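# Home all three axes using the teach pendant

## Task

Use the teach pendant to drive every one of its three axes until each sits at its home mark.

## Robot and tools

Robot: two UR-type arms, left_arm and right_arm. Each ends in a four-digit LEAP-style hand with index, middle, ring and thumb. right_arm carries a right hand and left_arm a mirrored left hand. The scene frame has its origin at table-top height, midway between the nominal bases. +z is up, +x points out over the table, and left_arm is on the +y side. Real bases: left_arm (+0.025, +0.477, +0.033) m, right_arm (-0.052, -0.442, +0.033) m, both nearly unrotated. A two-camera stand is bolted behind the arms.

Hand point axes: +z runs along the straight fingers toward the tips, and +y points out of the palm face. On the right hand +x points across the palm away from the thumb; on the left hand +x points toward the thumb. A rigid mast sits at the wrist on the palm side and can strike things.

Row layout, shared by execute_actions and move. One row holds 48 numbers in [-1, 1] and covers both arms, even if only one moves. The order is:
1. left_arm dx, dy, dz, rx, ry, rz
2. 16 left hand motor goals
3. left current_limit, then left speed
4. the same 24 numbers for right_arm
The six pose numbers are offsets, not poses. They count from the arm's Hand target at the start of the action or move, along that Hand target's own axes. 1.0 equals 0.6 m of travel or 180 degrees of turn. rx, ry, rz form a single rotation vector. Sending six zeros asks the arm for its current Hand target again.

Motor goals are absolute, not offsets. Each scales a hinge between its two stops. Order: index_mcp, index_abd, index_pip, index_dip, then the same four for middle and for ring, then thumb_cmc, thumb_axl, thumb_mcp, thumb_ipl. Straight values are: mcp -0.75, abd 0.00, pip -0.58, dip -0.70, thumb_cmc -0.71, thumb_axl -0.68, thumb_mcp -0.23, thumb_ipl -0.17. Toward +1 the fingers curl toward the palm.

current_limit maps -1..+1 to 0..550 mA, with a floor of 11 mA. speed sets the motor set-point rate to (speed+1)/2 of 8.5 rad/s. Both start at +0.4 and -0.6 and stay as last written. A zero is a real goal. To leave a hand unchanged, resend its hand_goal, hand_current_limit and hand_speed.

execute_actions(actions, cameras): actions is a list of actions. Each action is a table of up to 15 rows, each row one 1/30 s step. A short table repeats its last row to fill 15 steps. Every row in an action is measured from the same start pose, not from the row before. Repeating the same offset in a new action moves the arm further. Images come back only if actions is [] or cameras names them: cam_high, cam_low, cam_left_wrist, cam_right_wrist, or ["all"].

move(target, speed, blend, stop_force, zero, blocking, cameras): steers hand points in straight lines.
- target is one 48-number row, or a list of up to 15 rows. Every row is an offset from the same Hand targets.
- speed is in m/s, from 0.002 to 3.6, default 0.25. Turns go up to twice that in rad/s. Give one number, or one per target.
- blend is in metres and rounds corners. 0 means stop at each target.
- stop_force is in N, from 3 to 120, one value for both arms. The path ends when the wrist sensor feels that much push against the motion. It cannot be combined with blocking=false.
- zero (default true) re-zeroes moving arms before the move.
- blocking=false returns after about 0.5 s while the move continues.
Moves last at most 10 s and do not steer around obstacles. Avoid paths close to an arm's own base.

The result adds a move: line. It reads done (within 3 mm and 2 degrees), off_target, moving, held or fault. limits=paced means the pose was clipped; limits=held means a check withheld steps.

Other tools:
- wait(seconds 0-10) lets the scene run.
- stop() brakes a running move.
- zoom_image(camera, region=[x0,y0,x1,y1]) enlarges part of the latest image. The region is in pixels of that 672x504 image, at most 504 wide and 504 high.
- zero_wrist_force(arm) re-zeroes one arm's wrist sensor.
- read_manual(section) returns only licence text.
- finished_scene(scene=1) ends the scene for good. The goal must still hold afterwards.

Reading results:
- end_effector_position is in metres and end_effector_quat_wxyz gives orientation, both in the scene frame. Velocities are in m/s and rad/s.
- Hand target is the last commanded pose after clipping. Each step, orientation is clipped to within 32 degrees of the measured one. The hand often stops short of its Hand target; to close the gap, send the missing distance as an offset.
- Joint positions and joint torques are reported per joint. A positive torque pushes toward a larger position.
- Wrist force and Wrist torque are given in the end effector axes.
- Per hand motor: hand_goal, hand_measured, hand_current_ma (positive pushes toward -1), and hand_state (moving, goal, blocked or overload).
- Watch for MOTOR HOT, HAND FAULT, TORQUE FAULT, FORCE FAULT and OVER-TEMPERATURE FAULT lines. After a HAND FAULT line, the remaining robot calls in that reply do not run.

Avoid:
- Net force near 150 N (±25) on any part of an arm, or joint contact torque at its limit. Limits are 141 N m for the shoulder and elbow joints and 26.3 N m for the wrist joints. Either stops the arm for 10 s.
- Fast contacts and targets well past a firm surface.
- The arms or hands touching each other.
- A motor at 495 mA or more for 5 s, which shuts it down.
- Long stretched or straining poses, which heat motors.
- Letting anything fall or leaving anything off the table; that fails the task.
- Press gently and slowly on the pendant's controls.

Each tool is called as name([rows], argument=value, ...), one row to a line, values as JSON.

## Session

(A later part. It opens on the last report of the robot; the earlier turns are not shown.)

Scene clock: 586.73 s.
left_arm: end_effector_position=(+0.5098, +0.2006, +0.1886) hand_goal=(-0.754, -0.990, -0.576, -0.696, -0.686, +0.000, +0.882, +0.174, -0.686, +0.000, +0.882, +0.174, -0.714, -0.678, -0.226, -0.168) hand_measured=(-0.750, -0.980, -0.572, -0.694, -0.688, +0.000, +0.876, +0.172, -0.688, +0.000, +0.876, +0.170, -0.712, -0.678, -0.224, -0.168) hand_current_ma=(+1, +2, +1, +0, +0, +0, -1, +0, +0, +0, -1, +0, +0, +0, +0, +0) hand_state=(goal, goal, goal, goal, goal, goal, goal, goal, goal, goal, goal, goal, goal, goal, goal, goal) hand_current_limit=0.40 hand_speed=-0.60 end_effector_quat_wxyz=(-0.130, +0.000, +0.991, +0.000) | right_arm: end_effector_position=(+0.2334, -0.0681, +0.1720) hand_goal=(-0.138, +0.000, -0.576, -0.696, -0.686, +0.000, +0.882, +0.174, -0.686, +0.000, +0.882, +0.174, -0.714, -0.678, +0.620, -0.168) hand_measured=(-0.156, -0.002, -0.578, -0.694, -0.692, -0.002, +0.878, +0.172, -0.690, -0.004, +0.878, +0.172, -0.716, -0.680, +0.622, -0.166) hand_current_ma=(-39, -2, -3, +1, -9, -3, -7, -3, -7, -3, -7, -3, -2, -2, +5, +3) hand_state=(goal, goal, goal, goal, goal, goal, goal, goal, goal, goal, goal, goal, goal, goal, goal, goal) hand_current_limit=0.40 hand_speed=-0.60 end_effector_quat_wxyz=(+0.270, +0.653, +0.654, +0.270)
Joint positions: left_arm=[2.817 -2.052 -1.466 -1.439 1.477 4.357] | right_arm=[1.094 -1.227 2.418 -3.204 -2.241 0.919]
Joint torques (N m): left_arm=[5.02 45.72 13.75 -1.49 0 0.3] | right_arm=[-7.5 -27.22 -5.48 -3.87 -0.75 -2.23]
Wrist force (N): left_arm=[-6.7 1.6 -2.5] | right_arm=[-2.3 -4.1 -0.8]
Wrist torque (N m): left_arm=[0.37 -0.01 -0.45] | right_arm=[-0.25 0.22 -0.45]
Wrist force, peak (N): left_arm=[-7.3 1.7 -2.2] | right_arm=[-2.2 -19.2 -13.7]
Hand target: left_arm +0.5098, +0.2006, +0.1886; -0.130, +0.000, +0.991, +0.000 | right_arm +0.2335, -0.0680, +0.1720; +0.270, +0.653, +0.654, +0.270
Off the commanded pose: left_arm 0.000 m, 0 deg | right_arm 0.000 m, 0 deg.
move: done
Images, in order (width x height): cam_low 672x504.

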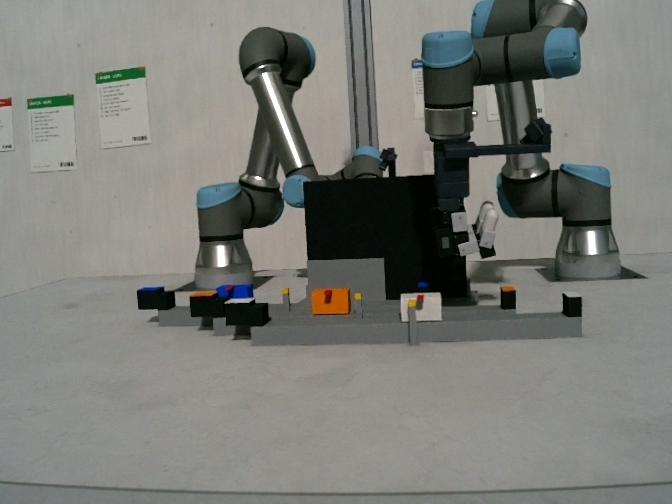

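move(target=[0,0,0,0,0,0,-0.754,-0.99,-0.576,-0.696,-0.686,0,0.882,0.174,-0.686,0,0.882,0.174,-0.714,-0.678,-0.226,-0.168,0.4,-0.6,0,0.0099,0.0099,0,0,0,-0.138,0,-0.576,-0.696,-0.686,0,0.882,0.174,-0.686,0,0.882,0.174,-0.714,-0.678,0.62,-0.168,0.4,-0.6], cameras=[], speed=0.02)

wait(seconds=1.1, cameras=[])

move(target=[0,0,0,0,0,0,-0.754,-0.99,-0.576,-0.696,-0.686,0,0.882,0.174,-0.686,0,0.882,0.174,-0.714,-0.678,-0.226,-0.168,0.4,-0.6,0,-0.0099,-0.0099,0,0,0,-0.138,0,-0.576,-0.696,-0.686,0,0.882,0.174,-0.686,0,0.882,0.174,-0.714,-0.678,0.62,-0.168,0.4,-0.6], cameras=["cam_low", "cam_high"], speed=0.1)

zoom_image(camera="cam_low", region=[380, 270, 480, 350])

zoom_image(camera="cam_high", region=[260, 250, 380, 370])

Scene clock: 595.70 s.
left_arm: end_effector_position=(+0.5098, +0.2006, +0.1886) hand_goal=(-0.754, -0.990, -0.576, -0.696, -0.686, +0.000, +0.882, +0.174, -0.686, +0.000, +0.882, +0.174, -0.714, -0.678, -0.226, -0.168) hand_measured=(-0.750, -0.980, -0.572, -0.694, -0.688, +0.000, +0.876, +0.172, -0.688, +0.000, +0.876, +0.170, -0.712, -0.678, -0.224, -0.168) hand_current_ma=(+1, +2, +1, +0, +0, +0, -1, +0, +0, +0, -1, +0, +0, +0, +0, +0) hand_state=(goal, goal, goal, goal, goal, goal, goal, goal, goal, goal, goal, goal, goal, goal, goal, goal) hand_current_limit=0.40 hand_speed=-0.60 end_effector_quat_wxyz=(-0.130, +0.000, +0.991, +0.000) | right_arm: end_effector_position=(+0.2420, -0.0679, +0.1719) hand_goal=(-0.138, +0.000, -0.576, -0.696, -0.686, +0.000, +0.882, +0.174, -0.686, +0.000, +0.882, +0.174, -0.714, -0.678, +0.620, -0.168) hand_measured=(-0.154, -0.004, -0.578, -0.694, -0.692, -0.002, +0.878, +0.172, -0.690, -0.004, +0.878, +0.172, -0.716, -0.680, +0.622, -0.166) hand_current_ma=(-38, -4, -2, +2, -9, -3, -7, -3, -7, -3, -7, -3, -2, -2, +5, +3) hand_state=(goal, goal, goal, goal, goal, goal, goal, goal, goal, goal, goal, goal, goal, goal, goal, goal) hand_current_limit=0.40 hand_speed=-0.60 end_effector_quat_wxyz=(+0.270, +0.653, +0.654, +0.270)
Joint positions: left_arm=[2.817 -2.052 -1.466 -1.439 1.477 4.357] | right_arm=[1.074 -1.22 2.412 -3.22 -2.233 0.896]
Joint torques (N m): left_arm=[4.34 47.55 13.03 -1.58 0.17 0.37] | right_arm=[1.35 -32.81 -19.83 -3.17 -3.92 1.47]
Wrist force (N): left_arm=[-6.9 1.3 -2.6] | right_arm=[-2.2 -20.6 -15.1]
Wrist torque (N m): left_arm=[0.34 0.01 -0.46] | right_arm=[0.30 -0.10 -0.12]
Wrist force, peak (N): left_arm=[-7.0 1.3 -3.7] | right_arm=[-2.4 -20.8 -15.2]
Hand target: left_arm +0.5098, +0.2006, +0.1886; -0.130, +0.000, +0.991, +0.000 | right_arm +0.2419, -0.0680, +0.1720; +0.270, +0.653, +0.654, +0.270
Off the commanded pose: left_arm 0.000 m, 0 deg | right_arm 0.000 m, 0 deg.
move: done
No camera images: "cameras" was empty.

Scene clock: 596.80 s.
left_arm: end_effector_position=(+0.5098, +0.2006, +0.1886) hand_goal=(-0.754, -0.990, -0.576, -0.696, -0.686, +0.000, +0.882, +0.174, -0.686, +0.000, +0.882, +0.174, -0.714, -0.678, -0.226, -0.168) hand_measured=(-0.750, -0.980, -0.572, -0.694, -0.688, +0.000, +0.876, +0.172, -0.688, +0.000, +0.876, +0.170, -0.712, -0.678, -0.224, -0.168) hand_current_ma=(+1, +2, +1, +0, +0, +0, -1, +0, +0, +0, -1, +0, +0, +0, +0, +0) hand_state=(goal, goal, goal, goal, goal, goal, goal, goal, goal, goal, goal, goal, goal, goal, goal, goal) hand_current_limit=0.40 hand_speed=-0.60 end_effector_quat_wxyz=(-0.130, +0.000, +0.991, +0.000) | right_arm: end_effector_position=(+0.2419, -0.0680, +0.1720) hand_goal=(-0.138, +0.000, -0.576, -0.696, -0.686, +0.000, +0.882, +0.174, -0.686, +0.000, +0.882, +0.174, -0.714, -0.678, +0.620, -0.168) hand_measured=(-0.154, -0.004, -0.578, -0.694, -0.692, -0.002, +0.878, +0.172, -0.690, -0.004, +0.878, +0.172, -0.716, -0.680, +0.622, -0.166) hand_current_ma=(-38, -4, -2, +2, -9, -3, -7, -3, -7, -3, -7, -3, -2, -2, +5, +3) hand_state=(goal, goal, goal, goal, goal, goal, goal, goal, goal, goal, goal, goal, goal, goal, goal, goal) hand_current_limit=0.40 hand_speed=-0.60 end_effector_quat_wxyz=(+0.270, +0.653, +0.654, +0.270)
Joint positions: left_arm=[2.817 -2.052 -1.466 -1.439 1.477 4.357] | right_arm=[1.074 -1.22 2.412 -3.22 -2.233 0.896]
Joint torques (N m): left_arm=[4.52 47.58 13.17 -1.71 0.22 0.31] | right_arm=[1.85 -38.03 -4.94 -1.96 -4.09 1.94]
Wrist force (N): left_arm=[-6.5 1.7 -2.5] | right_arm=[-2.2 -19.7 -13.7]
Wrist torque (N m): left_arm=[0.38 -0.04 -0.44] | right_arm=[0.24 -0.07 -0.18]
Wrist force, peak (N): left_arm=[-6.9 1.3 -3.6] | right_arm=[-2.4 -20.3 -15.4]
Hand target: left_arm +0.5098, +0.2006, +0.1886; -0.130, +0.000, +0.991, +0.000 | right_arm +0.2419, -0.0680, +0.1720; +0.270, +0.653, +0.654, +0.270
Off the commanded pose: left_arm 0.000 m, 0 deg | right_arm 0.000 m, 0 deg.
wait: 1.10 s; at rest by 0.17 s
No camera images: "cameras" was empty.

Scene clock: 597.50 s.
left_arm: end_effector_position=(+0.5098, +0.2006, +0.1886) hand_goal=(-0.754, -0.990, -0.576, -0.696, -0.686, +0.000, +0.882, +0.174, -0.686, +0.000, +0.882, +0.174, -0.714, -0.678, -0.226, -0.168) hand_measured=(-0.750, -0.980, -0.572, -0.694, -0.688, +0.000, +0.876, +0.172, -0.688, +0.000, +0.876, +0.170, -0.712, -0.678, -0.224, -0.168) hand_current_ma=(+1, +2, +1, +0, +0, +0, -1, +0, +0, +0, -1, +0, +0, +0, +0, +0) hand_state=(goal, goal, goal, goal, goal, goal, goal, goal, goal, goal, goal, goal, goal, goal, goal, goal) hand_current_limit=0.40 hand_speed=-0.60 end_effector_quat_wxyz=(-0.130, +0.000, +0.991, +0.000) | right_arm: end_effector_position=(+0.2334, -0.0681, +0.1720) hand_goal=(-0.138, +0.000, -0.576, -0.696, -0.686, +0.000, +0.882, +0.174, -0.686, +0.000, +0.882, +0.174, -0.714, -0.678, +0.620, -0.168) hand_measured=(-0.154, -0.002, -0.578, -0.694, -0.692, -0.002, +0.878, +0.172, -0.690, -0.004, +0.878, +0.172, -0.716, -0.680, +0.622, -0.166) hand_current_ma=(-38, -3, -3, +2, -9, -3, -7, -3, -7, -3, -7, -3, -2, -2, +5, +3) hand_state=(goal, goal, goal, goal, goal, goal, goal, goal, goal, goal, goal, goal, goal, goal, goal, goal) hand_current_limit=0.40 hand_speed=-0.60 end_effector_quat_wxyz=(+0.270, +0.653, +0.654, +0.270)
Joint positions: left_arm=[2.817 -2.052 -1.466 -1.439 1.477 4.357] | right_arm=[1.094 -1.227 2.417 -3.204 -2.241 0.919]
Joint torques (N m): left_arm=[4.9 48.38 14.31 -1.8 0.33 0.36] | right_arm=[-7.55 -28.25 -6.46 -3.97 -0.5 -2.15]
Wrist force (N): left_arm=[-6.8 0.8 -3.8] | right_arm=[-2.2 -3.9 -1.0]
Wrist torque (N m): left_arm=[0.32 0.04 -0.47] | right_arm=[-0.24 0.20 -0.43]
Wrist force, peak (N): left_arm=[-7.1 1.0 -3.6] | right_arm=[-2.5 -18.5 -14.9]
Hand target: left_arm +0.5098, +0.2006, +0.1886; -0.130, +0.000, +0.991, +0.000 | right_arm +0.2335, -0.0680, +0.1720; +0.270, +0.653, +0.654, +0.270
Off the commanded pose: left_arm 0.000 m, 0 deg | right_arm 0.000 m, 0 deg.
move: done
Images, in order (width x height): cam_high 672x504, cam_low 672x504.

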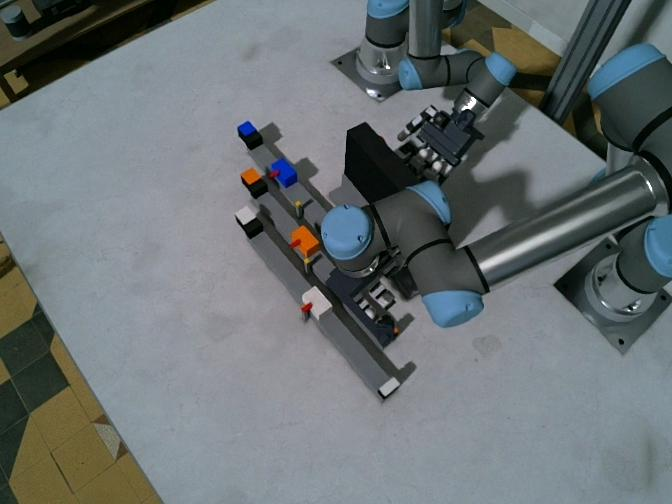

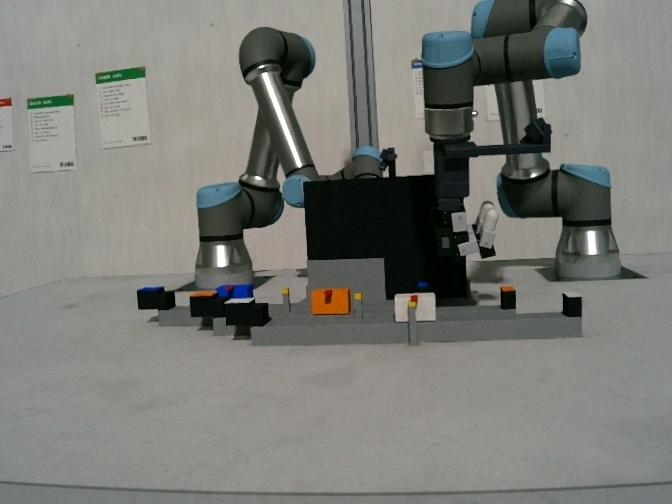

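Scaled by 5.040 from the camera's 672x504 image, which has a finer 960x720 frame.

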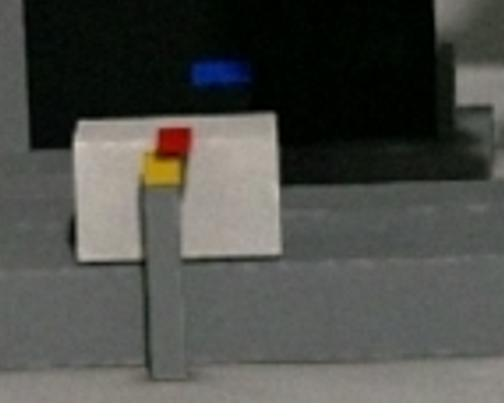

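Scaled by 4.200 from the camera's 672x504 image, which has a finer 960x720 frame.

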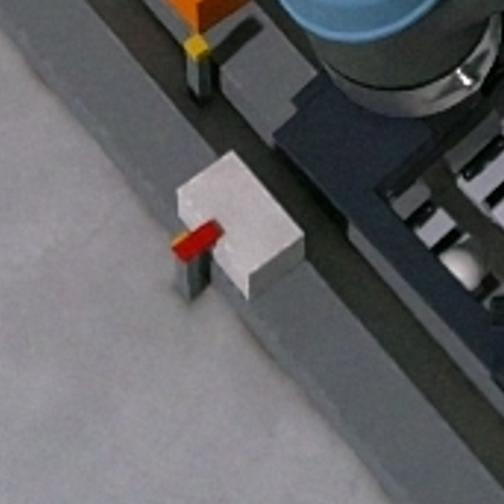

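move([
  [0,0,0,0,0,0,-0.754,-0.99,-0.576,-0.696,-0.686,0,0.882,0.174,-0.686,0,0.882,0.174,-0.714,-0.678,-0.226,-0.168,0.4,-0.6,0,0.0099,0.0099,0,0,0,-0.138,0,-0.576,-0.696,-0.686,0,0.882,0.174,-0.686,0,0.882,0.174,-0.714,-0.678,0.62,-0.168,0.4,-0.6],
  [0,0,0,0,0,0,-0.754,-0.99,-0.576,-0.696,-0.686,0,0.882,0.174,-0.686,0,0.882,0.174,-0.714,-0.678,-0.226,-0.168,0.4,-0.6,0,0,0,0,0,0,-0.138,0,-0.576,-0.696,-0.686,0,0.882,0.174,-0.686,0,0.882,0.174,-0.714,-0.678,0.62,-0.168,0.4,-0.6],
], cameras=["cam_low", "cam_high"], speed=[0.03, 0.1])

zoom_image(camera="cam_low", region=[380, 270, 480, 350])

zoom_image(camera="cam_high", region=[260, 250, 380, 370])

Scene clock: 608.50 s.
left_arm: end_effector_position=(+0.5098, +0.2006, +0.1886) hand_goal=(-0.754, -0.990, -0.576, -0.696, -0.686, +0.000, +0.882, +0.174, -0.686, +0.000, +0.882, +0.174, -0.714, -0.678, -0.226, -0.168) hand_measured=(-0.750, -0.980, -0.572, -0.694, -0.688, +0.000, +0.876, +0.172, -0.688, +0.000, +0.876, +0.170, -0.712, -0.678, -0.224, -0.168) hand_current_ma=(+1, +2, +1, +0, +0, +0, -1, +0, +0, +0, -1, +0, +0, +0, +0, +0) hand_state=(goal, goal, goal, goal, goal, goal, goal, goal, goal, goal, goal, goal, goal, goal, goal, goal) hand_current_limit=0.40 hand_speed=-0.60 end_effector_quat_wxyz=(-0.130, +0.000, +0.991, +0.000) | right_arm: end_effector_position=(+0.2335, -0.0681, +0.1720) hand_goal=(-0.138, +0.000, -0.576, -0.696, -0.686, +0.000, +0.882, +0.174, -0.686, +0.000, +0.882, +0.174, -0.714, -0.678, +0.620, -0.168) hand_measured=(-0.154, -0.004, -0.578, -0.694, -0.692, -0.002, +0.878, +0.172, -0.690, -0.004, +0.878, +0.172, -0.716, -0.680, +0.622, -0.166) hand_current_ma=(-37, -4, -3, +2, -9, -3, -7, -3, -7, -3, -7, -3, -2, -2, +5, +3) hand_state=(goal, goal, goal, goal, goal, goal, goal, goal, goal, goal, goal, goal, goal, goal, goal, goal) hand_current_limit=0.40 hand_speed=-0.60 end_effector_quat_wxyz=(+0.270, +0.653, +0.654, +0.270)
Joint positions: left_arm=[2.817 -2.052 -1.466 -1.439 1.477 4.357] | right_arm=[1.093 -1.227 2.418 -3.204 -2.241 0.918]
Joint torques (N m): left_arm=[4.35 50.45 14.01 -1.44 0.5 0.3] | right_arm=[0.48 -20.8 -21.41 -4.71 -0.13 -1.94]
Wrist force (N): left_arm=[-6.9 1.7 -2.3] | right_arm=[-2.4 -4.6 -1.0]
Wrist torque (N m): left_arm=[0.38 0.02 -0.47] | right_arm=[-0.29 0.23 -0.39]
Wrist force, peak (N): left_arm=[-7.2 1.3 -3.3] | right_arm=[-2.7 -19.8 -16.0]
Hand target: left_arm +0.5098, +0.2006, +0.1886; -0.130, +0.000, +0.991, +0.000 | right_arm +0.2335, -0.0680, +0.1720; +0.270, +0.653, +0.654, +0.270
Off the commanded pose: left_arm 0.000 m, 0 deg | right_arm 0.000 m, 0 deg.
move: done
Images, in order (width x height): cam_high 672x504, cam_low 672x504.

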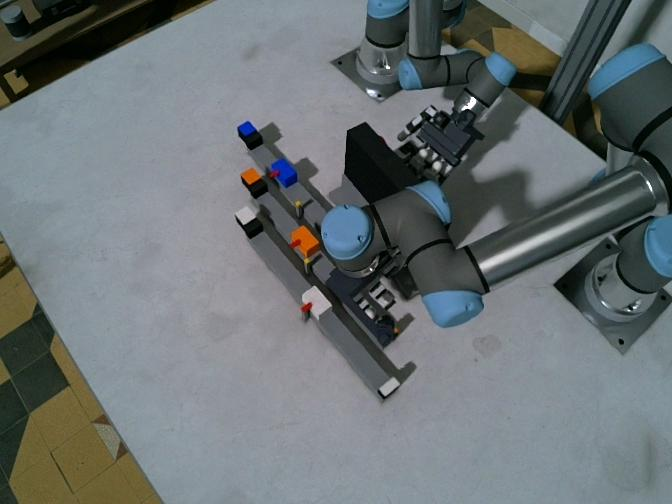

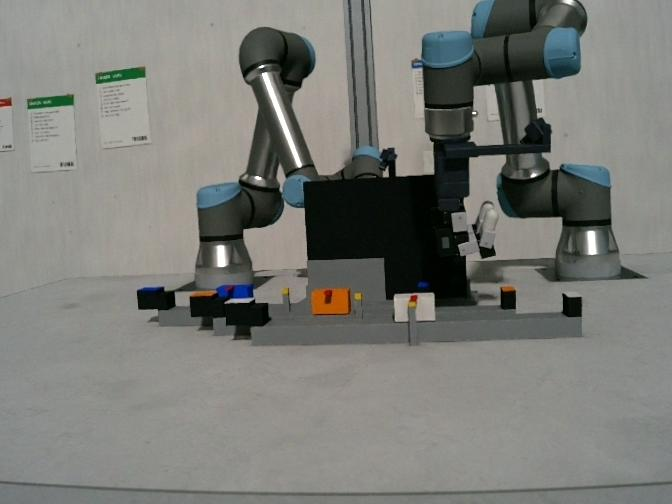

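Scaled by 5.040 from the camera's 672x504 image, which has a finer 960x720 frame.

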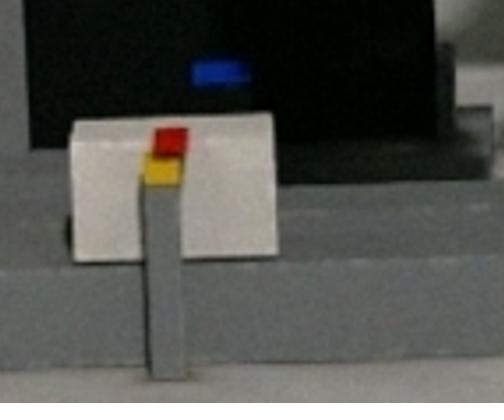

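Scaled by 4.200 from the camera's 672x504 image, which has a finer 960x720 frame.

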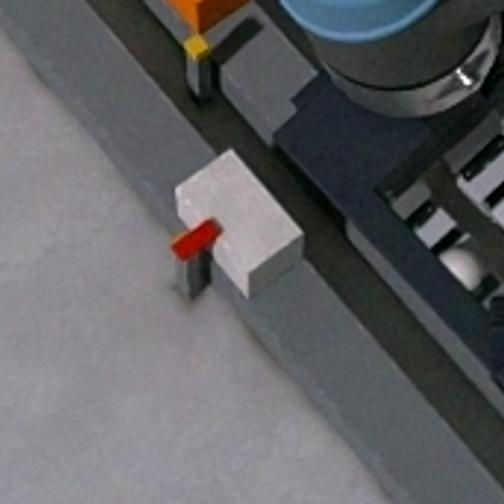

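move([
  [0,0,0,0,0,0,-0.754,-0.99,-0.576,-0.696,-0.686,0,0.882,0.174,-0.686,0,0.882,0.174,-0.714,-0.678,-0.226,-0.168,0.4,-0.6,0,0.0099,0.0099,0,0,0,-0.138,0,-0.576,-0.696,-0.686,0,0.882,0.174,-0.686,0,0.882,0.174,-0.714,-0.678,0.62,-0.168,0.4,-0.6],
  [0,0,0,0,0,0,-0.754,-0.99,-0.576,-0.696,-0.686,0,0.882,0.174,-0.686,0,0.882,0.174,-0.714,-0.678,-0.226,-0.168,0.4,-0.6,0,0,0,0,0,0,-0.138,0,-0.576,-0.696,-0.686,0,0.882,0.174,-0.686,0,0.882,0.174,-0.714,-0.678,0.62,-0.168,0.4,-0.6],
], cameras=["cam_low", "cam_high"], speed=[0.02, 0.06])

zoom_image(camera="cam_low", region=[390, 280, 440, 320])

zoom_image(camera="cam_high", region=[280, 280, 340, 340])

Scene clock: 620.90 s.
left_arm: end_effector_position=(+0.5098, +0.2006, +0.1886) hand_goal=(-0.754, -0.990, -0.576, -0.696, -0.686, +0.000, +0.882, +0.174, -0.686, +0.000, +0.882, +0.174, -0.714, -0.678, -0.226, -0.168) hand_measured=(-0.750, -0.980, -0.572, -0.694, -0.688, +0.000, +0.876, +0.172, -0.688, +0.000, +0.876, +0.170, -0.712, -0.678, -0.224, -0.168) hand_current_ma=(+1, +2, +1, +0, +0, +0, -1, +0, +0, +0, -1, +0, +0, +0, +0, +0) hand_state=(goal, goal, goal, goal, goal, goal, goal, goal, goal, goal, goal, goal, goal, goal, goal, goal) hand_current_limit=0.40 hand_speed=-0.60 end_effector_quat_wxyz=(-0.130, +0.000, +0.991, +0.000) | right_arm: end_effector_position=(+0.2335, -0.0681, +0.1720) hand_goal=(-0.138, +0.000, -0.576, -0.696, -0.686, +0.000, +0.882, +0.174, -0.686, +0.000, +0.882, +0.174, -0.714, -0.678, +0.620, -0.168) hand_measured=(-0.154, -0.004, -0.578, -0.694, -0.692, -0.002, +0.878, +0.172, -0.690, -0.004, +0.878, +0.172, -0.716, -0.680, +0.622, -0.166) hand_current_ma=(-36, -4, -2, +2, -9, -3, -7, -3, -7, -3, -7, -3, -2, -2, +5, +3) hand_state=(goal, goal, goal, goal, goal, goal, goal, goal, goal, goal, goal, goal, goal, goal, goal, goal) hand_current_limit=0.40 hand_speed=-0.60 end_effector_quat_wxyz=(+0.270, +0.653, +0.654, +0.270)
Joint positions: left_arm=[2.817 -2.052 -1.466 -1.439 1.477 4.357] | right_arm=[1.093 -1.227 2.418 -3.204 -2.241 0.918]
Joint torques (N m): left_arm=[4.16 50.28 14.35 -1.58 0.79 0.22] | right_arm=[-9.46 -19.61 -20.07 -5.02 -0.03 -2.65]
Wrist force (N): left_arm=[-7.1 1.4 -2.2] | right_arm=[-2.6 -4.4 -1.0]
Wrist torque (N m): left_arm=[0.33 0.04 -0.47] | right_arm=[-0.28 0.26 -0.40]
Wrist force, peak (N): left_arm=[-6.9 0.9 -3.9] | right_arm=[-2.6 -20.8 -16.2]
Hand target: left_arm +0.5098, +0.2006, +0.1886; -0.130, +0.000, +0.991, +0.000 | right_arm +0.2335, -0.0680, +0.1720; +0.270, +0.653, +0.654, +0.270
Off the commanded pose: left_arm 0.000 m, 0 deg | right_arm 0.000 m, 0 deg.
move: done
Images, in order (width x height): cam_high 672x504, cam_low 672x504.

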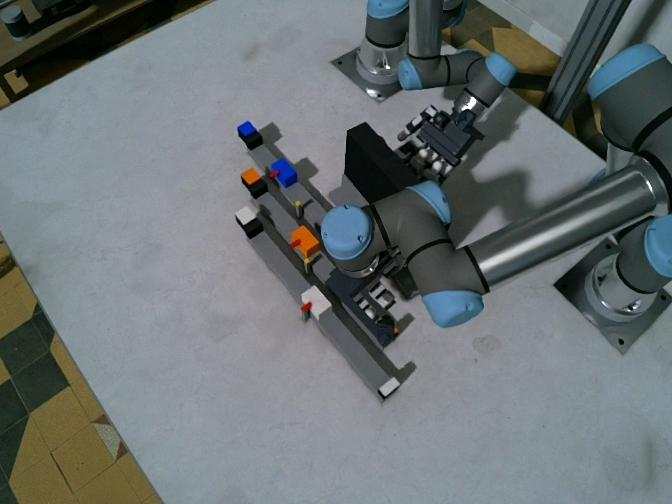

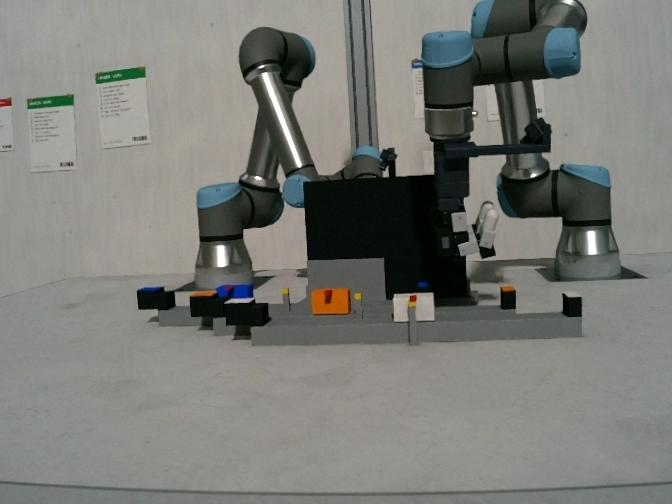

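Scaled by 10.080 from the camera's 672x504 image, which has a finer 960x720 frame.

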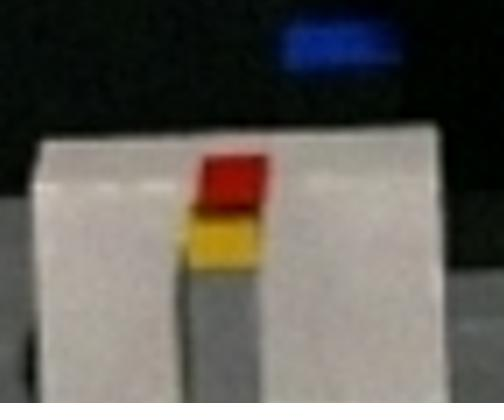

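Scaled by 8.400 from the camera's 672x504 image, which has a finer 960x720 frame.

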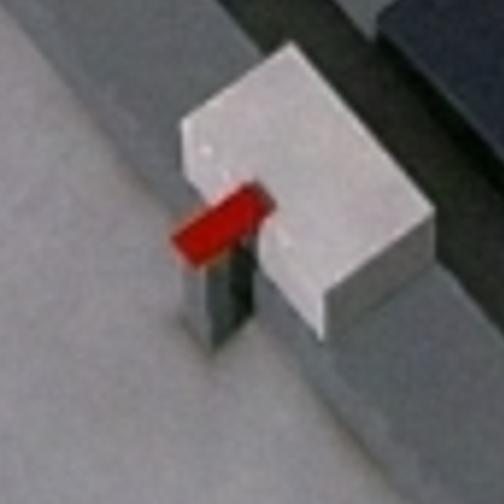

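move(target=[0,0,0,0,0,0,-0.754,-0.99,-0.576,-0.696,-0.686,0,0.882,0.174,-0.686,0,0.882,0.174,-0.714,-0.678,-0.226,-0.168,0.4,-0.6,0.0712,-0.0572,0.0371,0,0,0,-0.138,0,-0.576,-0.696,-0.686,0,0.882,0.174,-0.686,0,0.882,0.174,-0.714,-0.678,0.62,-0.168,0.4,-0.6], cameras=["cam_right_wrist"], speed=0.1)

zoom_image(camera="cam_right_wrist", region=[370, 0, 672, 210])

Scene clock: 628.90 s.
left_arm: end_effector_position=(+0.5098, +0.2006, +0.1886) hand_goal=(-0.754, -0.990, -0.576, -0.696, -0.686, +0.000, +0.882, +0.174, -0.686, +0.000, +0.882, +0.174, -0.714, -0.678, -0.226, -0.168) hand_measured=(-0.750, -0.980, -0.572, -0.694, -0.688, +0.000, +0.876, +0.172, -0.688, +0.000, +0.876, +0.170, -0.712, -0.678, -0.224, -0.168) hand_current_ma=(+1, +2, +1, +0, +0, +0, -1, +0, +0, +0, -1, +0, +0, +0, +0, +0) hand_state=(goal, goal, goal, goal, goal, goal, goal, goal, goal, goal, goal, goal, goal, goal, goal, goal) hand_current_limit=0.40 hand_speed=-0.60 end_effector_quat_wxyz=(-0.130, +0.000, +0.991, +0.000) | right_arm: end_effector_position=(+0.2249, -0.0253, +0.1320) hand_goal=(-0.138, +0.000, -0.576, -0.696, -0.686, +0.000, +0.882, +0.174, -0.686, +0.000, +0.882, +0.174, -0.714, -0.678, +0.620, -0.168) hand_measured=(-0.154, -0.004, -0.578, -0.694, -0.692, -0.002, +0.878, +0.172, -0.690, -0.004, +0.878, +0.172, -0.716, -0.680, +0.622, -0.166) hand_current_ma=(-36, -4, -2, +2, -9, -3, -7, -3, -7, -3, -7, -3, -2, -2, +5, +3) hand_state=(goal, goal, goal, goal, goal, goal, goal, goal, goal, goal, goal, goal, goal, goal, goal, goal) hand_current_limit=0.40 hand_speed=-0.60 end_effector_quat_wxyz=(+0.270, +0.653, +0.654, +0.270)
Joint positions: left_arm=[2.817 -2.052 -1.466 -1.439 1.477 4.357] | right_arm=[1.16 -1.067 2.313 -3.21 -2.268 0.997]
Joint torques (N m): left_arm=[5.01 50.34 14.74 -1.36 0.86 0.08] | right_arm=[-5.31 -29.34 -0.92 -1.72 -0.1 -2.28]
Wrist force (N): left_arm=[-7.1 1.6 -2.8] | right_arm=[-2.9 -4.1 -0.7]
Wrist torque (N m): left_arm=[0.39 0.04 -0.49] | right_arm=[-0.25 0.30 -0.41]
Wrist force, peak (N): left_arm=[-6.8 1.1 -4.1] | right_arm=[-2.5 -4.6 -0.7]
Hand target: left_arm +0.5098, +0.2006, +0.1886; -0.130, +0.000, +0.991, +0.000 | right_arm +0.2249, -0.0253, +0.1320; +0.270, +0.653, +0.654, +0.270
Off the commanded pose: left_arm 0.000 m, 0 deg | right_arm 0.000 m, 0 deg.
move: done
camera_calibration:
cam_right_wrist: T_world_to_cam=[[0.456149, -0.767158, 0.450995, -0.145861], [-0.888603, -0.420048, 0.184242, 0.11244], [0.0480969, -0.484797, -0.873303, 0.214358], [0, 0, 0, 1]] pos_world=[0.156139, 0.0392519, 0.232266]
Images, in order (width x height): cam_right_wrist 672x504.

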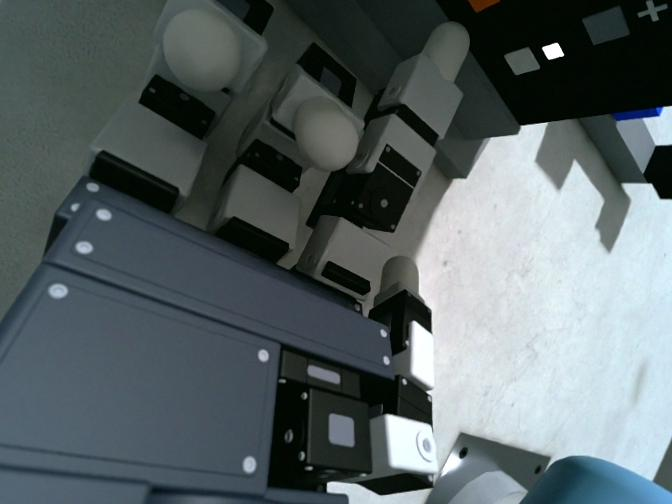

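Scaled by 1.669 from the camera's 672x504 image, which has a finer 960x720 frame.

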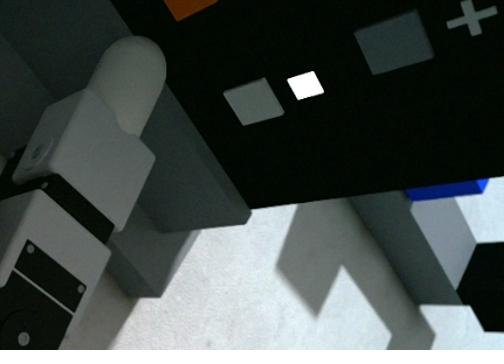

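move(target=[0,0,0,0,0,0,-0.754,-0.99,-0.576,-0.696,-0.686,0,0.882,0.174,-0.686,0,0.882,0.174,-0.714,-0.678,-0.226,-0.168,0.4,-0.6,-0.0083,0.0354,0.0354,0,0,0,-0.138,0,-0.576,-0.696,-0.686,0,0.882,0.174,-0.686,0,0.882,0.174,-0.714,-0.678,0.62,-0.168,0.4,-0.6], cameras=["cam_right_wrist"], speed=0.012, stop_force=8)

zoom_image(camera="cam_right_wrist", region=[370, 0, 672, 210])

move(target=[0,0,0,0,0,0,-0.754,-0.99,-0.576,-0.696,-0.686,0,0.882,0.174,-0.686,0,0.882,0.174,-0.714,-0.678,-0.226,-0.168,0.4,-0.6,0,-0.0236,-0.0236,0,0,0,-0.138,0,-0.576,-0.696,-0.686,0,0.882,0.174,-0.686,0,0.882,0.174,-0.714,-0.678,0.62,-0.168,0.4,-0.6], cameras=["cam_right_wrist"], speed=0.08)

zoom_image(camera="cam_right_wrist", region=[370, 0, 672, 210])

Scene clock: 642.47 s.
left_arm: end_effector_position=(+0.5098, +0.2006, +0.1886) hand_goal=(-0.754, -0.990, -0.576, -0.696, -0.686, +0.000, +0.882, +0.174, -0.686, +0.000, +0.882, +0.174, -0.714, -0.678, -0.226, -0.168) hand_measured=(-0.750, -0.980, -0.572, -0.694, -0.688, +0.000, +0.876, +0.172, -0.688, +0.000, +0.876, +0.170, -0.712, -0.678, -0.224, -0.168) hand_current_ma=(+1, +2, +1, +0, +0, +0, -1, +0, +0, +0, -1, +0, +0, +0, +0, +0) hand_state=(goal, goal, goal, goal, goal, goal, goal, goal, goal, goal, goal, goal, goal, goal, goal, goal) hand_current_limit=0.40 hand_speed=-0.60 end_effector_quat_wxyz=(-0.130, +0.000, +0.991, +0.000) | right_arm: end_effector_position=(+0.2457, -0.0287, +0.1320) hand_goal=(-0.138, +0.000, -0.576, -0.696, -0.686, +0.000, +0.882, +0.174, -0.686, +0.000, +0.882, +0.174, -0.714, -0.678, +0.620, -0.168) hand_measured=(-0.154, -0.002, -0.578, -0.694, -0.692, -0.002, +0.878, +0.172, -0.690, -0.004, +0.878, +0.172, -0.716, -0.680, +0.622, -0.166) hand_current_ma=(-34, -2, -2, +2, -9, -3, -7, -3, -7, -3, -7, -3, -2, -2, +5, +3) hand_state=(goal, goal, goal, goal, goal, goal, goal, goal, goal, goal, goal, goal, goal, goal, goal, goal) hand_current_limit=0.40 hand_speed=-0.60 end_effector_quat_wxyz=(+0.270, +0.653, +0.654, +0.270)
Joint positions: left_arm=[2.817 -2.052 -1.466 -1.439 1.477 4.357] | right_arm=[1.112 -1.056 2.31 -3.255 -2.249 0.94]
Joint torques (N m): left_arm=[4.92 50.29 13.82 -1.4 0.83 0.2] | right_arm=[3.58 -43.99 -4.13 -1.29 -2.87 2.25]
Wrist force (N): left_arm=[-6.9 1.4 -3.0] | right_arm=[-2.6 -11.2 -7.7]
Wrist torque (N m): left_arm=[0.36 0.04 -0.48] | right_arm=[0.08 0.14 -0.37]
Wrist force, peak (N): left_arm=[-6.9 1.0 -4.0] | right_arm=[-2.2 -19.6 -14.1]
Hand target: left_arm +0.5098, +0.2006, +0.1886; -0.130, +0.000, +0.991, +0.000 | right_arm +0.2457, -0.0287, +0.1319; +0.270, +0.653, +0.654, +0.270 (not the last commanded pose)
Off the commanded pose: left_arm 0.000 m, 0 deg | right_arm 0.009 m, 0 deg.
move: contact (right_arm)
camera_calibration:
cam_right_wrist: T_world_to_cam=[[0.456192, -0.767161, 0.450947, -0.157985], [-0.888586, -0.42004, 0.18434, 0.129445], [0.0479969, -0.484799, -0.873307, 0.211592], [0, 0, 0, 1]] pos_world=[0.176939, 0.035752, 0.232166]
Images, in order (width x height): cam_right_wrist 672x504.

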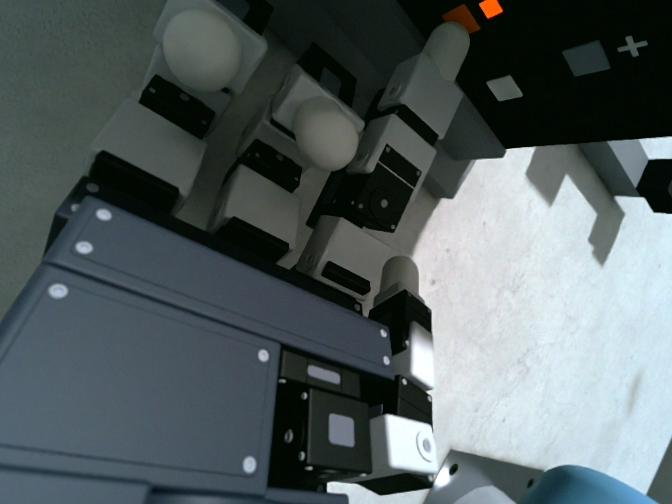

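Scaled by 1.669 from the camera's 672x504 image, which has a finer 960x720 frame.

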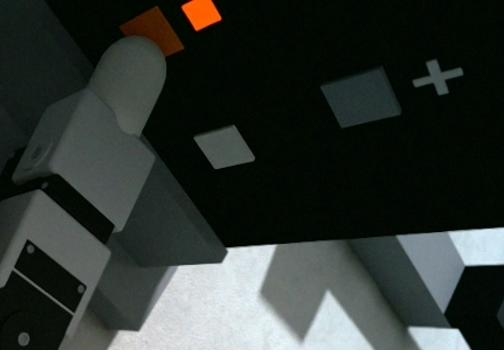

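Scene clock: 643.23 s.
left_arm: end_effector_position=(+0.5098, +0.2006, +0.1886) hand_goal=(-0.754, -0.990, -0.576, -0.696, -0.686, +0.000, +0.882, +0.174, -0.686, +0.000, +0.882, +0.174, -0.714, -0.678, -0.226, -0.168) hand_measured=(-0.750, -0.980, -0.572, -0.694, -0.688, +0.000, +0.876, +0.172, -0.688, +0.000, +0.876, +0.170, -0.712, -0.678, -0.224, -0.168) hand_current_ma=(+1, +2, +1, +0, +0, +0, -1, +0, +0, +0, -1, +0, +0, +0, +0, +0) hand_state=(goal, goal, goal, goal, goal, goal, goal, goal, goal, goal, goal, goal, goal, goal, goal, goal) hand_current_limit=0.40 hand_speed=-0.60 end_effector_quat_wxyz=(-0.130, +0.000, +0.991, +0.000) | right_arm: end_effector_position=(+0.2256, -0.0289, +0.1320) hand_goal=(-0.138, +0.000, -0.576, -0.696, -0.686, +0.000, +0.882, +0.174, -0.686, +0.000, +0.882, +0.174, -0.714, -0.678, +0.620, -0.168) hand_measured=(-0.154, -0.002, -0.578, -0.694, -0.692, -0.002, +0.878, +0.172, -0.690, -0.004, +0.878, +0.172, -0.716, -0.680, +0.622, -0.166) hand_current_ma=(-34, -1, -2, +2, -9, -3, -7, -3, -7, -3, -7, -3, -2, -2, +5, +3) hand_state=(goal, goal, goal, goal, goal, goal, goal, goal, goal, goal, goal, goal, goal, goal, goal, goal) hand_current_limit=0.40 hand_speed=-0.60 end_effector_quat_wxyz=(+0.270, +0.653, +0.654, +0.270) end_effector_velocity=(+0.001, +0.001, +0.000) end_effector_angular_velocity=(+0.003, +0.001, +0.002)
Joint positions: left_arm=[2.817 -2.052 -1.466 -1.439 1.477 4.357] | right_arm=[1.155 -1.07 2.323 -3.221 -2.266 0.991]
Joint velocities: left_arm=[within noise] | right_arm=[-0.003 0.002 -0.003 -0.004 0.004 -0.005]
Joint torques (N m): left_arm=[5.16 49.58 14.31 -1.52 0.9 0.01] | right_arm=[-8.1 -25.68 -17.97 -4.77 -0.09 -2.36]
Wrist force (N): left_arm=[-6.7 0.8 -3.7] | right_arm=[-2.9 -3.8 -0.8]
Wrist torque (N m): left_arm=[0.31 0.03 -0.47] | right_arm=[-0.23 0.31 -0.41]
Wrist force, peak (N): left_arm=[-6.9 0.8 -4.1] | right_arm=[-2.9 -10.7 -7.7]
Hand target: left_arm +0.5098, +0.2006, +0.1886; -0.130, +0.000, +0.991, +0.000 | right_arm +0.2257, -0.0288, +0.1320; +0.270, +0.653, +0.654, +0.270
Off the commanded pose: left_arm 0.000 m, 0 deg | right_arm 0.000 m, 0 deg.
move: done
camera_calibration:
cam_right_wrist: T_world_to_cam=[[0.456116, -0.767119, 0.451094, -0.148916], [-0.88863, -0.419888, 0.184472, 0.111513], [0.047897, -0.484997, -0.873203, 0.212507], [0, 0, 0, 1]] pos_world=[0.156838, 0.0356518, 0.232166]
Images, in order (width x height): cam_right_wrist 672x504.

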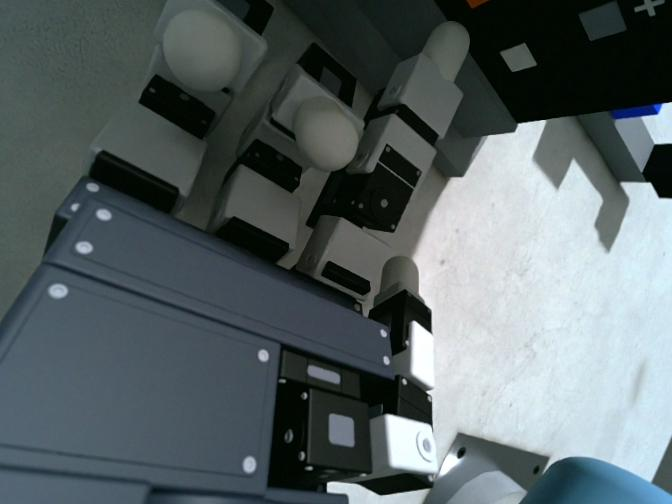

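Scaled by 1.669 from the camera's 672x504 image, which has a finer 960x720 frame.

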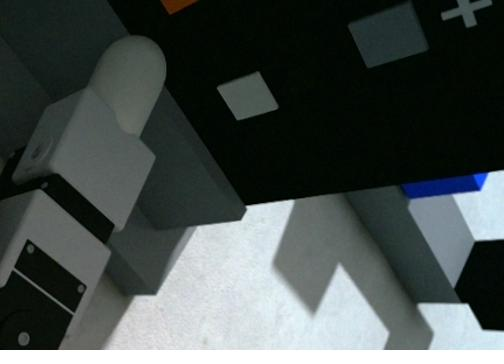

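move(target=[0,0,0,0,0,0,-0.754,-0.99,-0.576,-0.696,-0.686,0,0.882,0.174,-0.686,0,0.882,0.174,-0.714,-0.678,-0.226,-0.168,0.4,-0.6,0.0175,0.0615,-0.0467,0,0,0,-0.138,0,-0.576,-0.696,-0.686,0,0.882,0.174,-0.686,0,0.882,0.174,-0.714,-0.678,0.62,-0.168,0.4,-0.6], cameras=["cam_low"], speed=0.1)

zoom_image(camera="cam_low", region=[200, 260, 440, 350])

move(target=[0,0,0,0,0,0,-0.754,-0.99,-0.576,-0.696,-0.686,0,0.882,0.174,-0.686,0,0.882,0.174,-0.714,-0.678,-0.226,-0.168,0.4,-0.6,0,0.0236,0.0236,0,0,0,-0.138,0,-0.576,-0.696,-0.686,0,0.882,0.174,-0.686,0,0.882,0.174,-0.714,-0.678,0.62,-0.168,0.4,-0.6], cameras=["cam_low"], speed=0.012, stop_force=8)

zoom_image(camera="cam_low", region=[200, 260, 440, 350])

wait(seconds=0.5, cameras=["cam_low"])

zoom_image(camera="cam_low", region=[200, 260, 440, 350])

move(target=[0,0,0,0,0,0,-0.754,-0.99,-0.576,-0.696,-0.686,0,0.882,0.174,-0.686,0,0.882,0.174,-0.714,-0.678,-0.226,-0.168,0.4,-0.6,0,-0.0118,-0.0118,0,0,0,-0.138,0,-0.576,-0.696,-0.686,0,0.882,0.174,-0.686,0,0.882,0.174,-0.714,-0.678,0.62,-0.168,0.4,-0.6], cameras=["cam_low"], speed=0.06)

zoom_image(camera="cam_low", region=[200, 260, 440, 350])

Scene clock: 651.87 s.
left_arm: end_effector_position=(+0.5098, +0.2006, +0.1886) hand_goal=(-0.754, -0.990, -0.576, -0.696, -0.686, +0.000, +0.882, +0.174, -0.686, +0.000, +0.882, +0.174, -0.714, -0.678, -0.226, -0.168) hand_measured=(-0.750, -0.980, -0.572, -0.694, -0.688, +0.000, +0.876, +0.172, -0.688, +0.000, +0.876, +0.170, -0.712, -0.678, -0.224, -0.168) hand_current_ma=(+1, +2, +1, +0, +0, +0, -1, +0, +0, +0, -1, +0, +0, +0, +0, +0) hand_state=(goal, goal, goal, goal, goal, goal, goal, goal, goal, goal, goal, goal, goal, goal, goal, goal) hand_current_limit=0.40 hand_speed=-0.60 end_effector_quat_wxyz=(-0.130, +0.000, +0.991, +0.000) | right_arm: end_effector_position=(+0.2320, -0.0182, +0.1779) hand_goal=(-0.138, +0.000, -0.576, -0.696, -0.686, +0.000, +0.882, +0.174, -0.686, +0.000, +0.882, +0.174, -0.714, -0.678, +0.620, -0.168) hand_measured=(-0.154, -0.002, -0.578, -0.694, -0.692, -0.002, +0.878, +0.172, -0.690, -0.004, +0.878, +0.172, -0.716, -0.680, +0.622, -0.166) hand_current_ma=(-34, -1, -2, +2, -9, -3, -7, -3, -7, -3, -7, -3, -2, -2, +5, +3) hand_state=(goal, goal, goal, goal, goal, goal, goal, goal, goal, goal, goal, goal, goal, goal, goal, goal) hand_current_limit=0.40 hand_speed=-0.60 end_effector_quat_wxyz=(+0.270, +0.653, +0.654, +0.270)
Joint positions: left_arm=[2.817 -2.052 -1.466 -1.439 1.477 4.357] | right_arm=[1.152 -1.188 2.282 -3.064 -2.265 0.987]
Joint torques (N m): left_arm=[4.19 49.96 14.14 -1.33 0.92 0.1] | right_arm=[-0.96 -35.76 -0.91 -2.81 -0.5 2.25]
Wrist force (N): left_arm=[-6.7 1.4 -2.4] | right_arm=[-2.8 -3.7 -0.9]
Wrist torque (N m): left_arm=[0.33 -0.01 -0.44] | right_arm=[-0.21 0.30 -0.42]
Wrist force, peak (N): left_arm=[-6.9 1.1 -3.9] | right_arm=[-2.8 -5.2 0.0]
Hand target: left_arm +0.5098, +0.2006, +0.1886; -0.130, +0.000, +0.991, +0.000 | right_arm +0.2320, -0.0182, +0.1778; +0.270, +0.653, +0.654, +0.270
Off the commanded pose: left_arm 0.000 m, 0 deg | right_arm 0.000 m, 0 deg.
move: done
Images, in order (width x height): cam_low 672x504.

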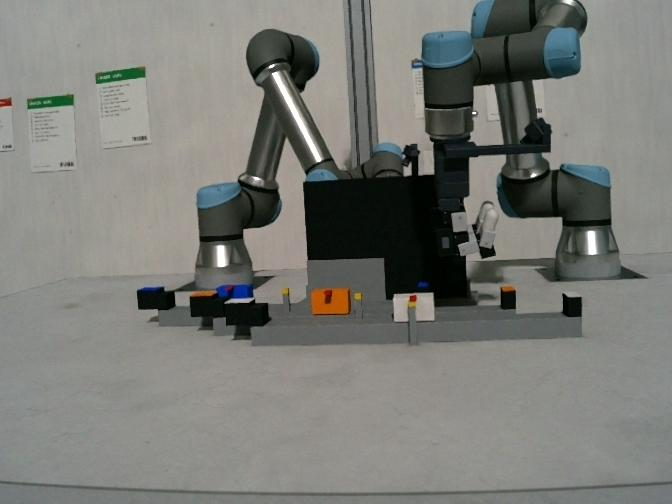

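Scaled by 2.100 from the camera's 672x504 image, which has a finer 960x720 frame.

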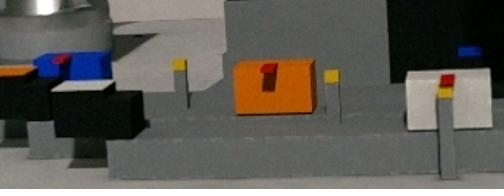

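Scene clock: 654.13 s.
left_arm: end_effector_position=(+0.5098, +0.2006, +0.1886) hand_goal=(-0.754, -0.990, -0.576, -0.696, -0.686, +0.000, +0.882, +0.174, -0.686, +0.000, +0.882, +0.174, -0.714, -0.678, -0.226, -0.168) hand_measured=(-0.750, -0.980, -0.572, -0.694, -0.688, +0.000, +0.876, +0.172, -0.688, +0.000, +0.876, +0.170, -0.712, -0.678, -0.224, -0.168) hand_current_ma=(+1, +2, +1, +0, +0, +0, -1, +0, +0, +0, -1, +0, +0, +0, +0, +0) hand_state=(goal, goal, goal, goal, goal, goal, goal, goal, goal, goal, goal, goal, goal, goal, goal, goal) hand_current_limit=0.40 hand_speed=-0.60 end_effector_quat_wxyz=(-0.130, +0.000, +0.991, +0.000) | right_arm: end_effector_position=(+0.2468, -0.0182, +0.1778) hand_goal=(-0.138, +0.000, -0.576, -0.696, -0.686, +0.000, +0.882, +0.174, -0.686, +0.000, +0.882, +0.174, -0.714, -0.678, +0.620, -0.168) hand_measured=(-0.154, -0.004, -0.578, -0.694, -0.692, -0.002, +0.878, +0.172, -0.690, -0.004, +0.878, +0.172, -0.716, -0.680, +0.622, -0.166) hand_current_ma=(-33, -4, -2, +2, -9, -3, -7, -3, -7, -3, -7, -3, -2, -2, +5, +3) hand_state=(goal, goal, goal, goal, goal, goal, goal, goal, goal, goal, goal, goal, goal, goal, goal, goal) hand_current_limit=0.40 hand_speed=-0.60 end_effector_quat_wxyz=(+0.270, +0.653, +0.654, +0.270)
Joint positions: left_arm=[2.817 -2.052 -1.466 -1.439 1.477 4.357] | right_arm=[1.121 -1.177 2.274 -3.09 -2.253 0.95]
Joint torques (N m): left_arm=[4.91 50.48 14.93 -1.29 0.76 -0.19] | right_arm=[2.29 -41.74 -2.79 -1.37 -3.37 2.2]
Wrist force (N): left_arm=[-6.9 1.2 -2.7] | right_arm=[-2.4 -11.9 -7.6]
Wrist torque (N m): left_arm=[0.32 0.02 -0.46] | right_arm=[0.02 0.14 -0.32]
Wrist force, peak (N): left_arm=[-7.1 0.5 -3.8] | right_arm=[-2.6 -19.6 -15.5]
Hand target: left_arm +0.5098, +0.2006, +0.1886; -0.130, +0.000, +0.991, +0.000 | right_arm +0.2468, -0.0182, +0.1778; +0.270, +0.653, +0.654, +0.270 (not the last commanded pose)
Off the commanded pose: left_arm 0.000 m, 0 deg | right_arm 0.005 m, 0 deg.
move: contact (right_arm)
Images, in order (width x height): cam_low 672x504.

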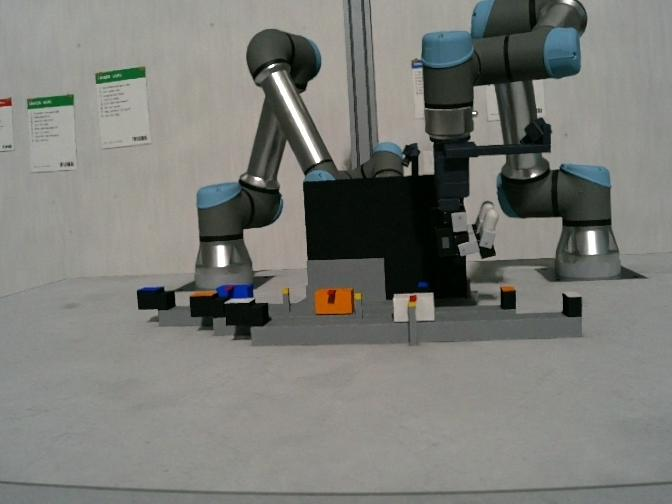

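Scaled by 2.100 from the camera's 672x504 image, which has a finer 960x720 frame.

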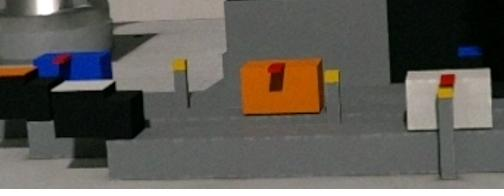

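Scene clock: 654.63 s.
left_arm: end_effector_position=(+0.5098, +0.2006, +0.1886) hand_goal=(-0.754, -0.990, -0.576, -0.696, -0.686, +0.000, +0.882, +0.174, -0.686, +0.000, +0.882, +0.174, -0.714, -0.678, -0.226, -0.168) hand_measured=(-0.750, -0.980, -0.572, -0.694, -0.688, +0.000, +0.876, +0.172, -0.688, +0.000, +0.876, +0.170, -0.712, -0.678, -0.224, -0.168) hand_current_ma=(+1, +2, +1, +0, +0, +0, -1, +0, +0, +0, -1, +0, +0, +0, +0, +0) hand_state=(goal, goal, goal, goal, goal, goal, goal, goal, goal, goal, goal, goal, goal, goal, goal, goal) hand_current_limit=0.40 hand_speed=-0.60 end_effector_quat_wxyz=(-0.130, +0.000, +0.991, +0.000) | right_arm: end_effector_position=(+0.2468, -0.0182, +0.1778) hand_goal=(-0.138, +0.000, -0.576, -0.696, -0.686, +0.000, +0.882, +0.174, -0.686, +0.000, +0.882, +0.174, -0.714, -0.678, +0.620, -0.168) hand_measured=(-0.154, -0.004, -0.578, -0.694, -0.692, -0.002, +0.878, +0.172, -0.690, -0.004, +0.878, +0.172, -0.716, -0.680, +0.622, -0.166) hand_current_ma=(-33, -4, -2, +2, -9, -3, -7, -3, -7, -3, -7, -3, -2, -2, +5, +3) hand_state=(goal, goal, goal, goal, goal, goal, goal, goal, goal, goal, goal, goal, goal, goal, goal, goal) hand_current_limit=0.40 hand_speed=-0.60 end_effector_quat_wxyz=(+0.270, +0.653, +0.654, +0.270)
Joint positions: left_arm=[2.817 -2.052 -1.466 -1.439 1.477 4.357] | right_arm=[1.121 -1.177 2.274 -3.09 -2.253 0.95]
Joint torques (N m): left_arm=[4.31 50.4 14.5 -1.4 0.67 -0.22] | right_arm=[4.68 -41.55 -2.32 -1.33 -3.26 2.24]
Wrist force (N): left_arm=[-6.6 1.0 -2.8] | right_arm=[-2.5 -11.7 -7.4]
Wrist torque (N m): left_arm=[0.30 -0.01 -0.44] | right_arm=[0.00 0.14 -0.32]
Wrist force, peak (N): left_arm=[-6.5 0.8 -4.3] | right_arm=[-2.4 -12.4 -7.4]
Hand target: left_arm +0.5098, +0.2006, +0.1886; -0.130, +0.000, +0.991, +0.000 | right_arm +0.2468, -0.0182, +0.1778; +0.270, +0.653, +0.654, +0.270 (not the last commanded pose)
Off the commanded pose: left_arm 0.000 m, 0 deg | right_arm 0.005 m, 0 deg.
wait: 0.50 s; at rest by 0.17 s
Images, in order (width x height): cam_low 672x504.

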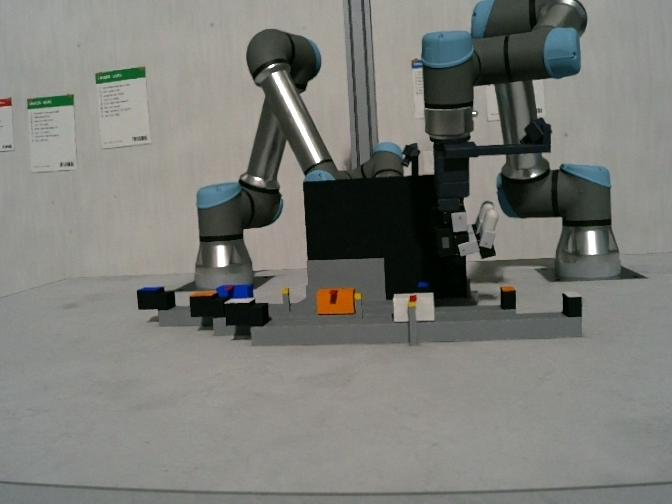

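Scaled by 2.100 from the camera's 672x504 image, which has a finer 960x720 frame.

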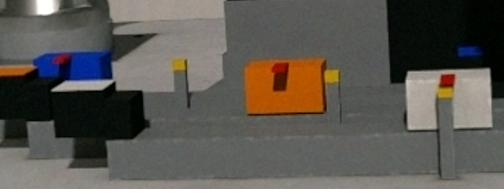

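Scene clock: 655.37 s.
left_arm: end_effector_position=(+0.5098, +0.2006, +0.1886) hand_goal=(-0.754, -0.990, -0.576, -0.696, -0.686, +0.000, +0.882, +0.174, -0.686, +0.000, +0.882, +0.174, -0.714, -0.678, -0.226, -0.168) hand_measured=(-0.750, -0.980, -0.572, -0.694, -0.688, +0.000, +0.876, +0.172, -0.688, +0.000, +0.876, +0.170, -0.712, -0.678, -0.224, -0.168) hand_current_ma=(+1, +2, +1, +0, +0, +0, -1, +0, +0, +0, -1, +0, +0, +0, +0, +0) hand_state=(goal, goal, goal, goal, goal, goal, goal, goal, goal, goal, goal, goal, goal, goal, goal, goal) hand_current_limit=0.40 hand_speed=-0.60 end_effector_quat_wxyz=(-0.130, +0.000, +0.991, +0.000) | right_arm: end_effector_position=(+0.2367, -0.0183, +0.1778) hand_goal=(-0.138, +0.000, -0.576, -0.696, -0.686, +0.000, +0.882, +0.174, -0.686, +0.000, +0.882, +0.174, -0.714, -0.678, +0.620, -0.168) hand_measured=(-0.154, -0.002, -0.578, -0.694, -0.692, -0.002, +0.878, +0.172, -0.690, -0.004, +0.878, +0.172, -0.716, -0.680, +0.622, -0.166) hand_current_ma=(-33, -2, -2, +2, -9, -3, -7, -3, -7, -3, -7, -3, -2, -2, +5, +3) hand_state=(goal, goal, goal, goal, goal, goal, goal, goal, goal, goal, goal, goal, goal, goal, goal, goal) hand_current_limit=0.40 hand_speed=-0.60 end_effector_quat_wxyz=(+0.270, +0.653, +0.654, +0.270)
Joint positions: left_arm=[2.817 -2.052 -1.466 -1.439 1.477 4.357] | right_arm=[1.142 -1.185 2.28 -3.073 -2.261 0.975]
Joint torques (N m): left_arm=[5.64 50.79 14.81 -1.26 0.86 0] | right_arm=[-8.97 -29.61 -10.83 -4.64 -0.48 -2.41]
Wrist force (N): left_arm=[-7.1 1.7 -2.5] | right_arm=[-2.6 -4.2 -1.0]
Wrist torque (N m): left_arm=[0.39 0.03 -0.48] | right_arm=[-0.25 0.28 -0.42]
Wrist force, peak (N): left_arm=[-6.7 1.0 -4.0] | right_arm=[-2.5 -10.9 -8.3]
Hand target: left_arm +0.5098, +0.2006, +0.1886; -0.130, +0.000, +0.991, +0.000 | right_arm +0.2368, -0.0182, +0.1778; +0.270, +0.653, +0.654, +0.270
Off the commanded pose: left_arm 0.000 m, 0 deg | right_arm 0.000 m, 0 deg.
move: done
Images, in order (width x height): cam_low 672x504.

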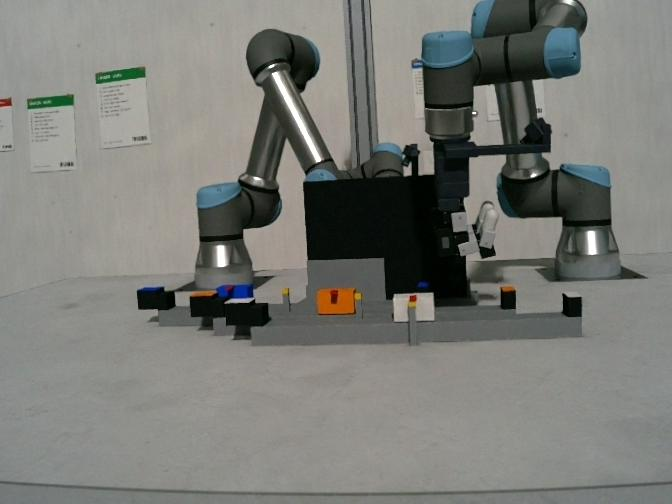

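Scaled by 2.100 from the camera's 672x504 image, which has a finer 960x720 frame.

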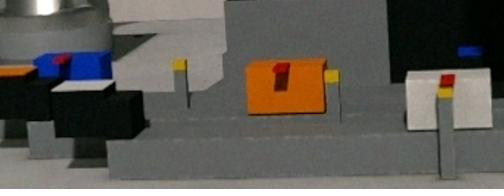

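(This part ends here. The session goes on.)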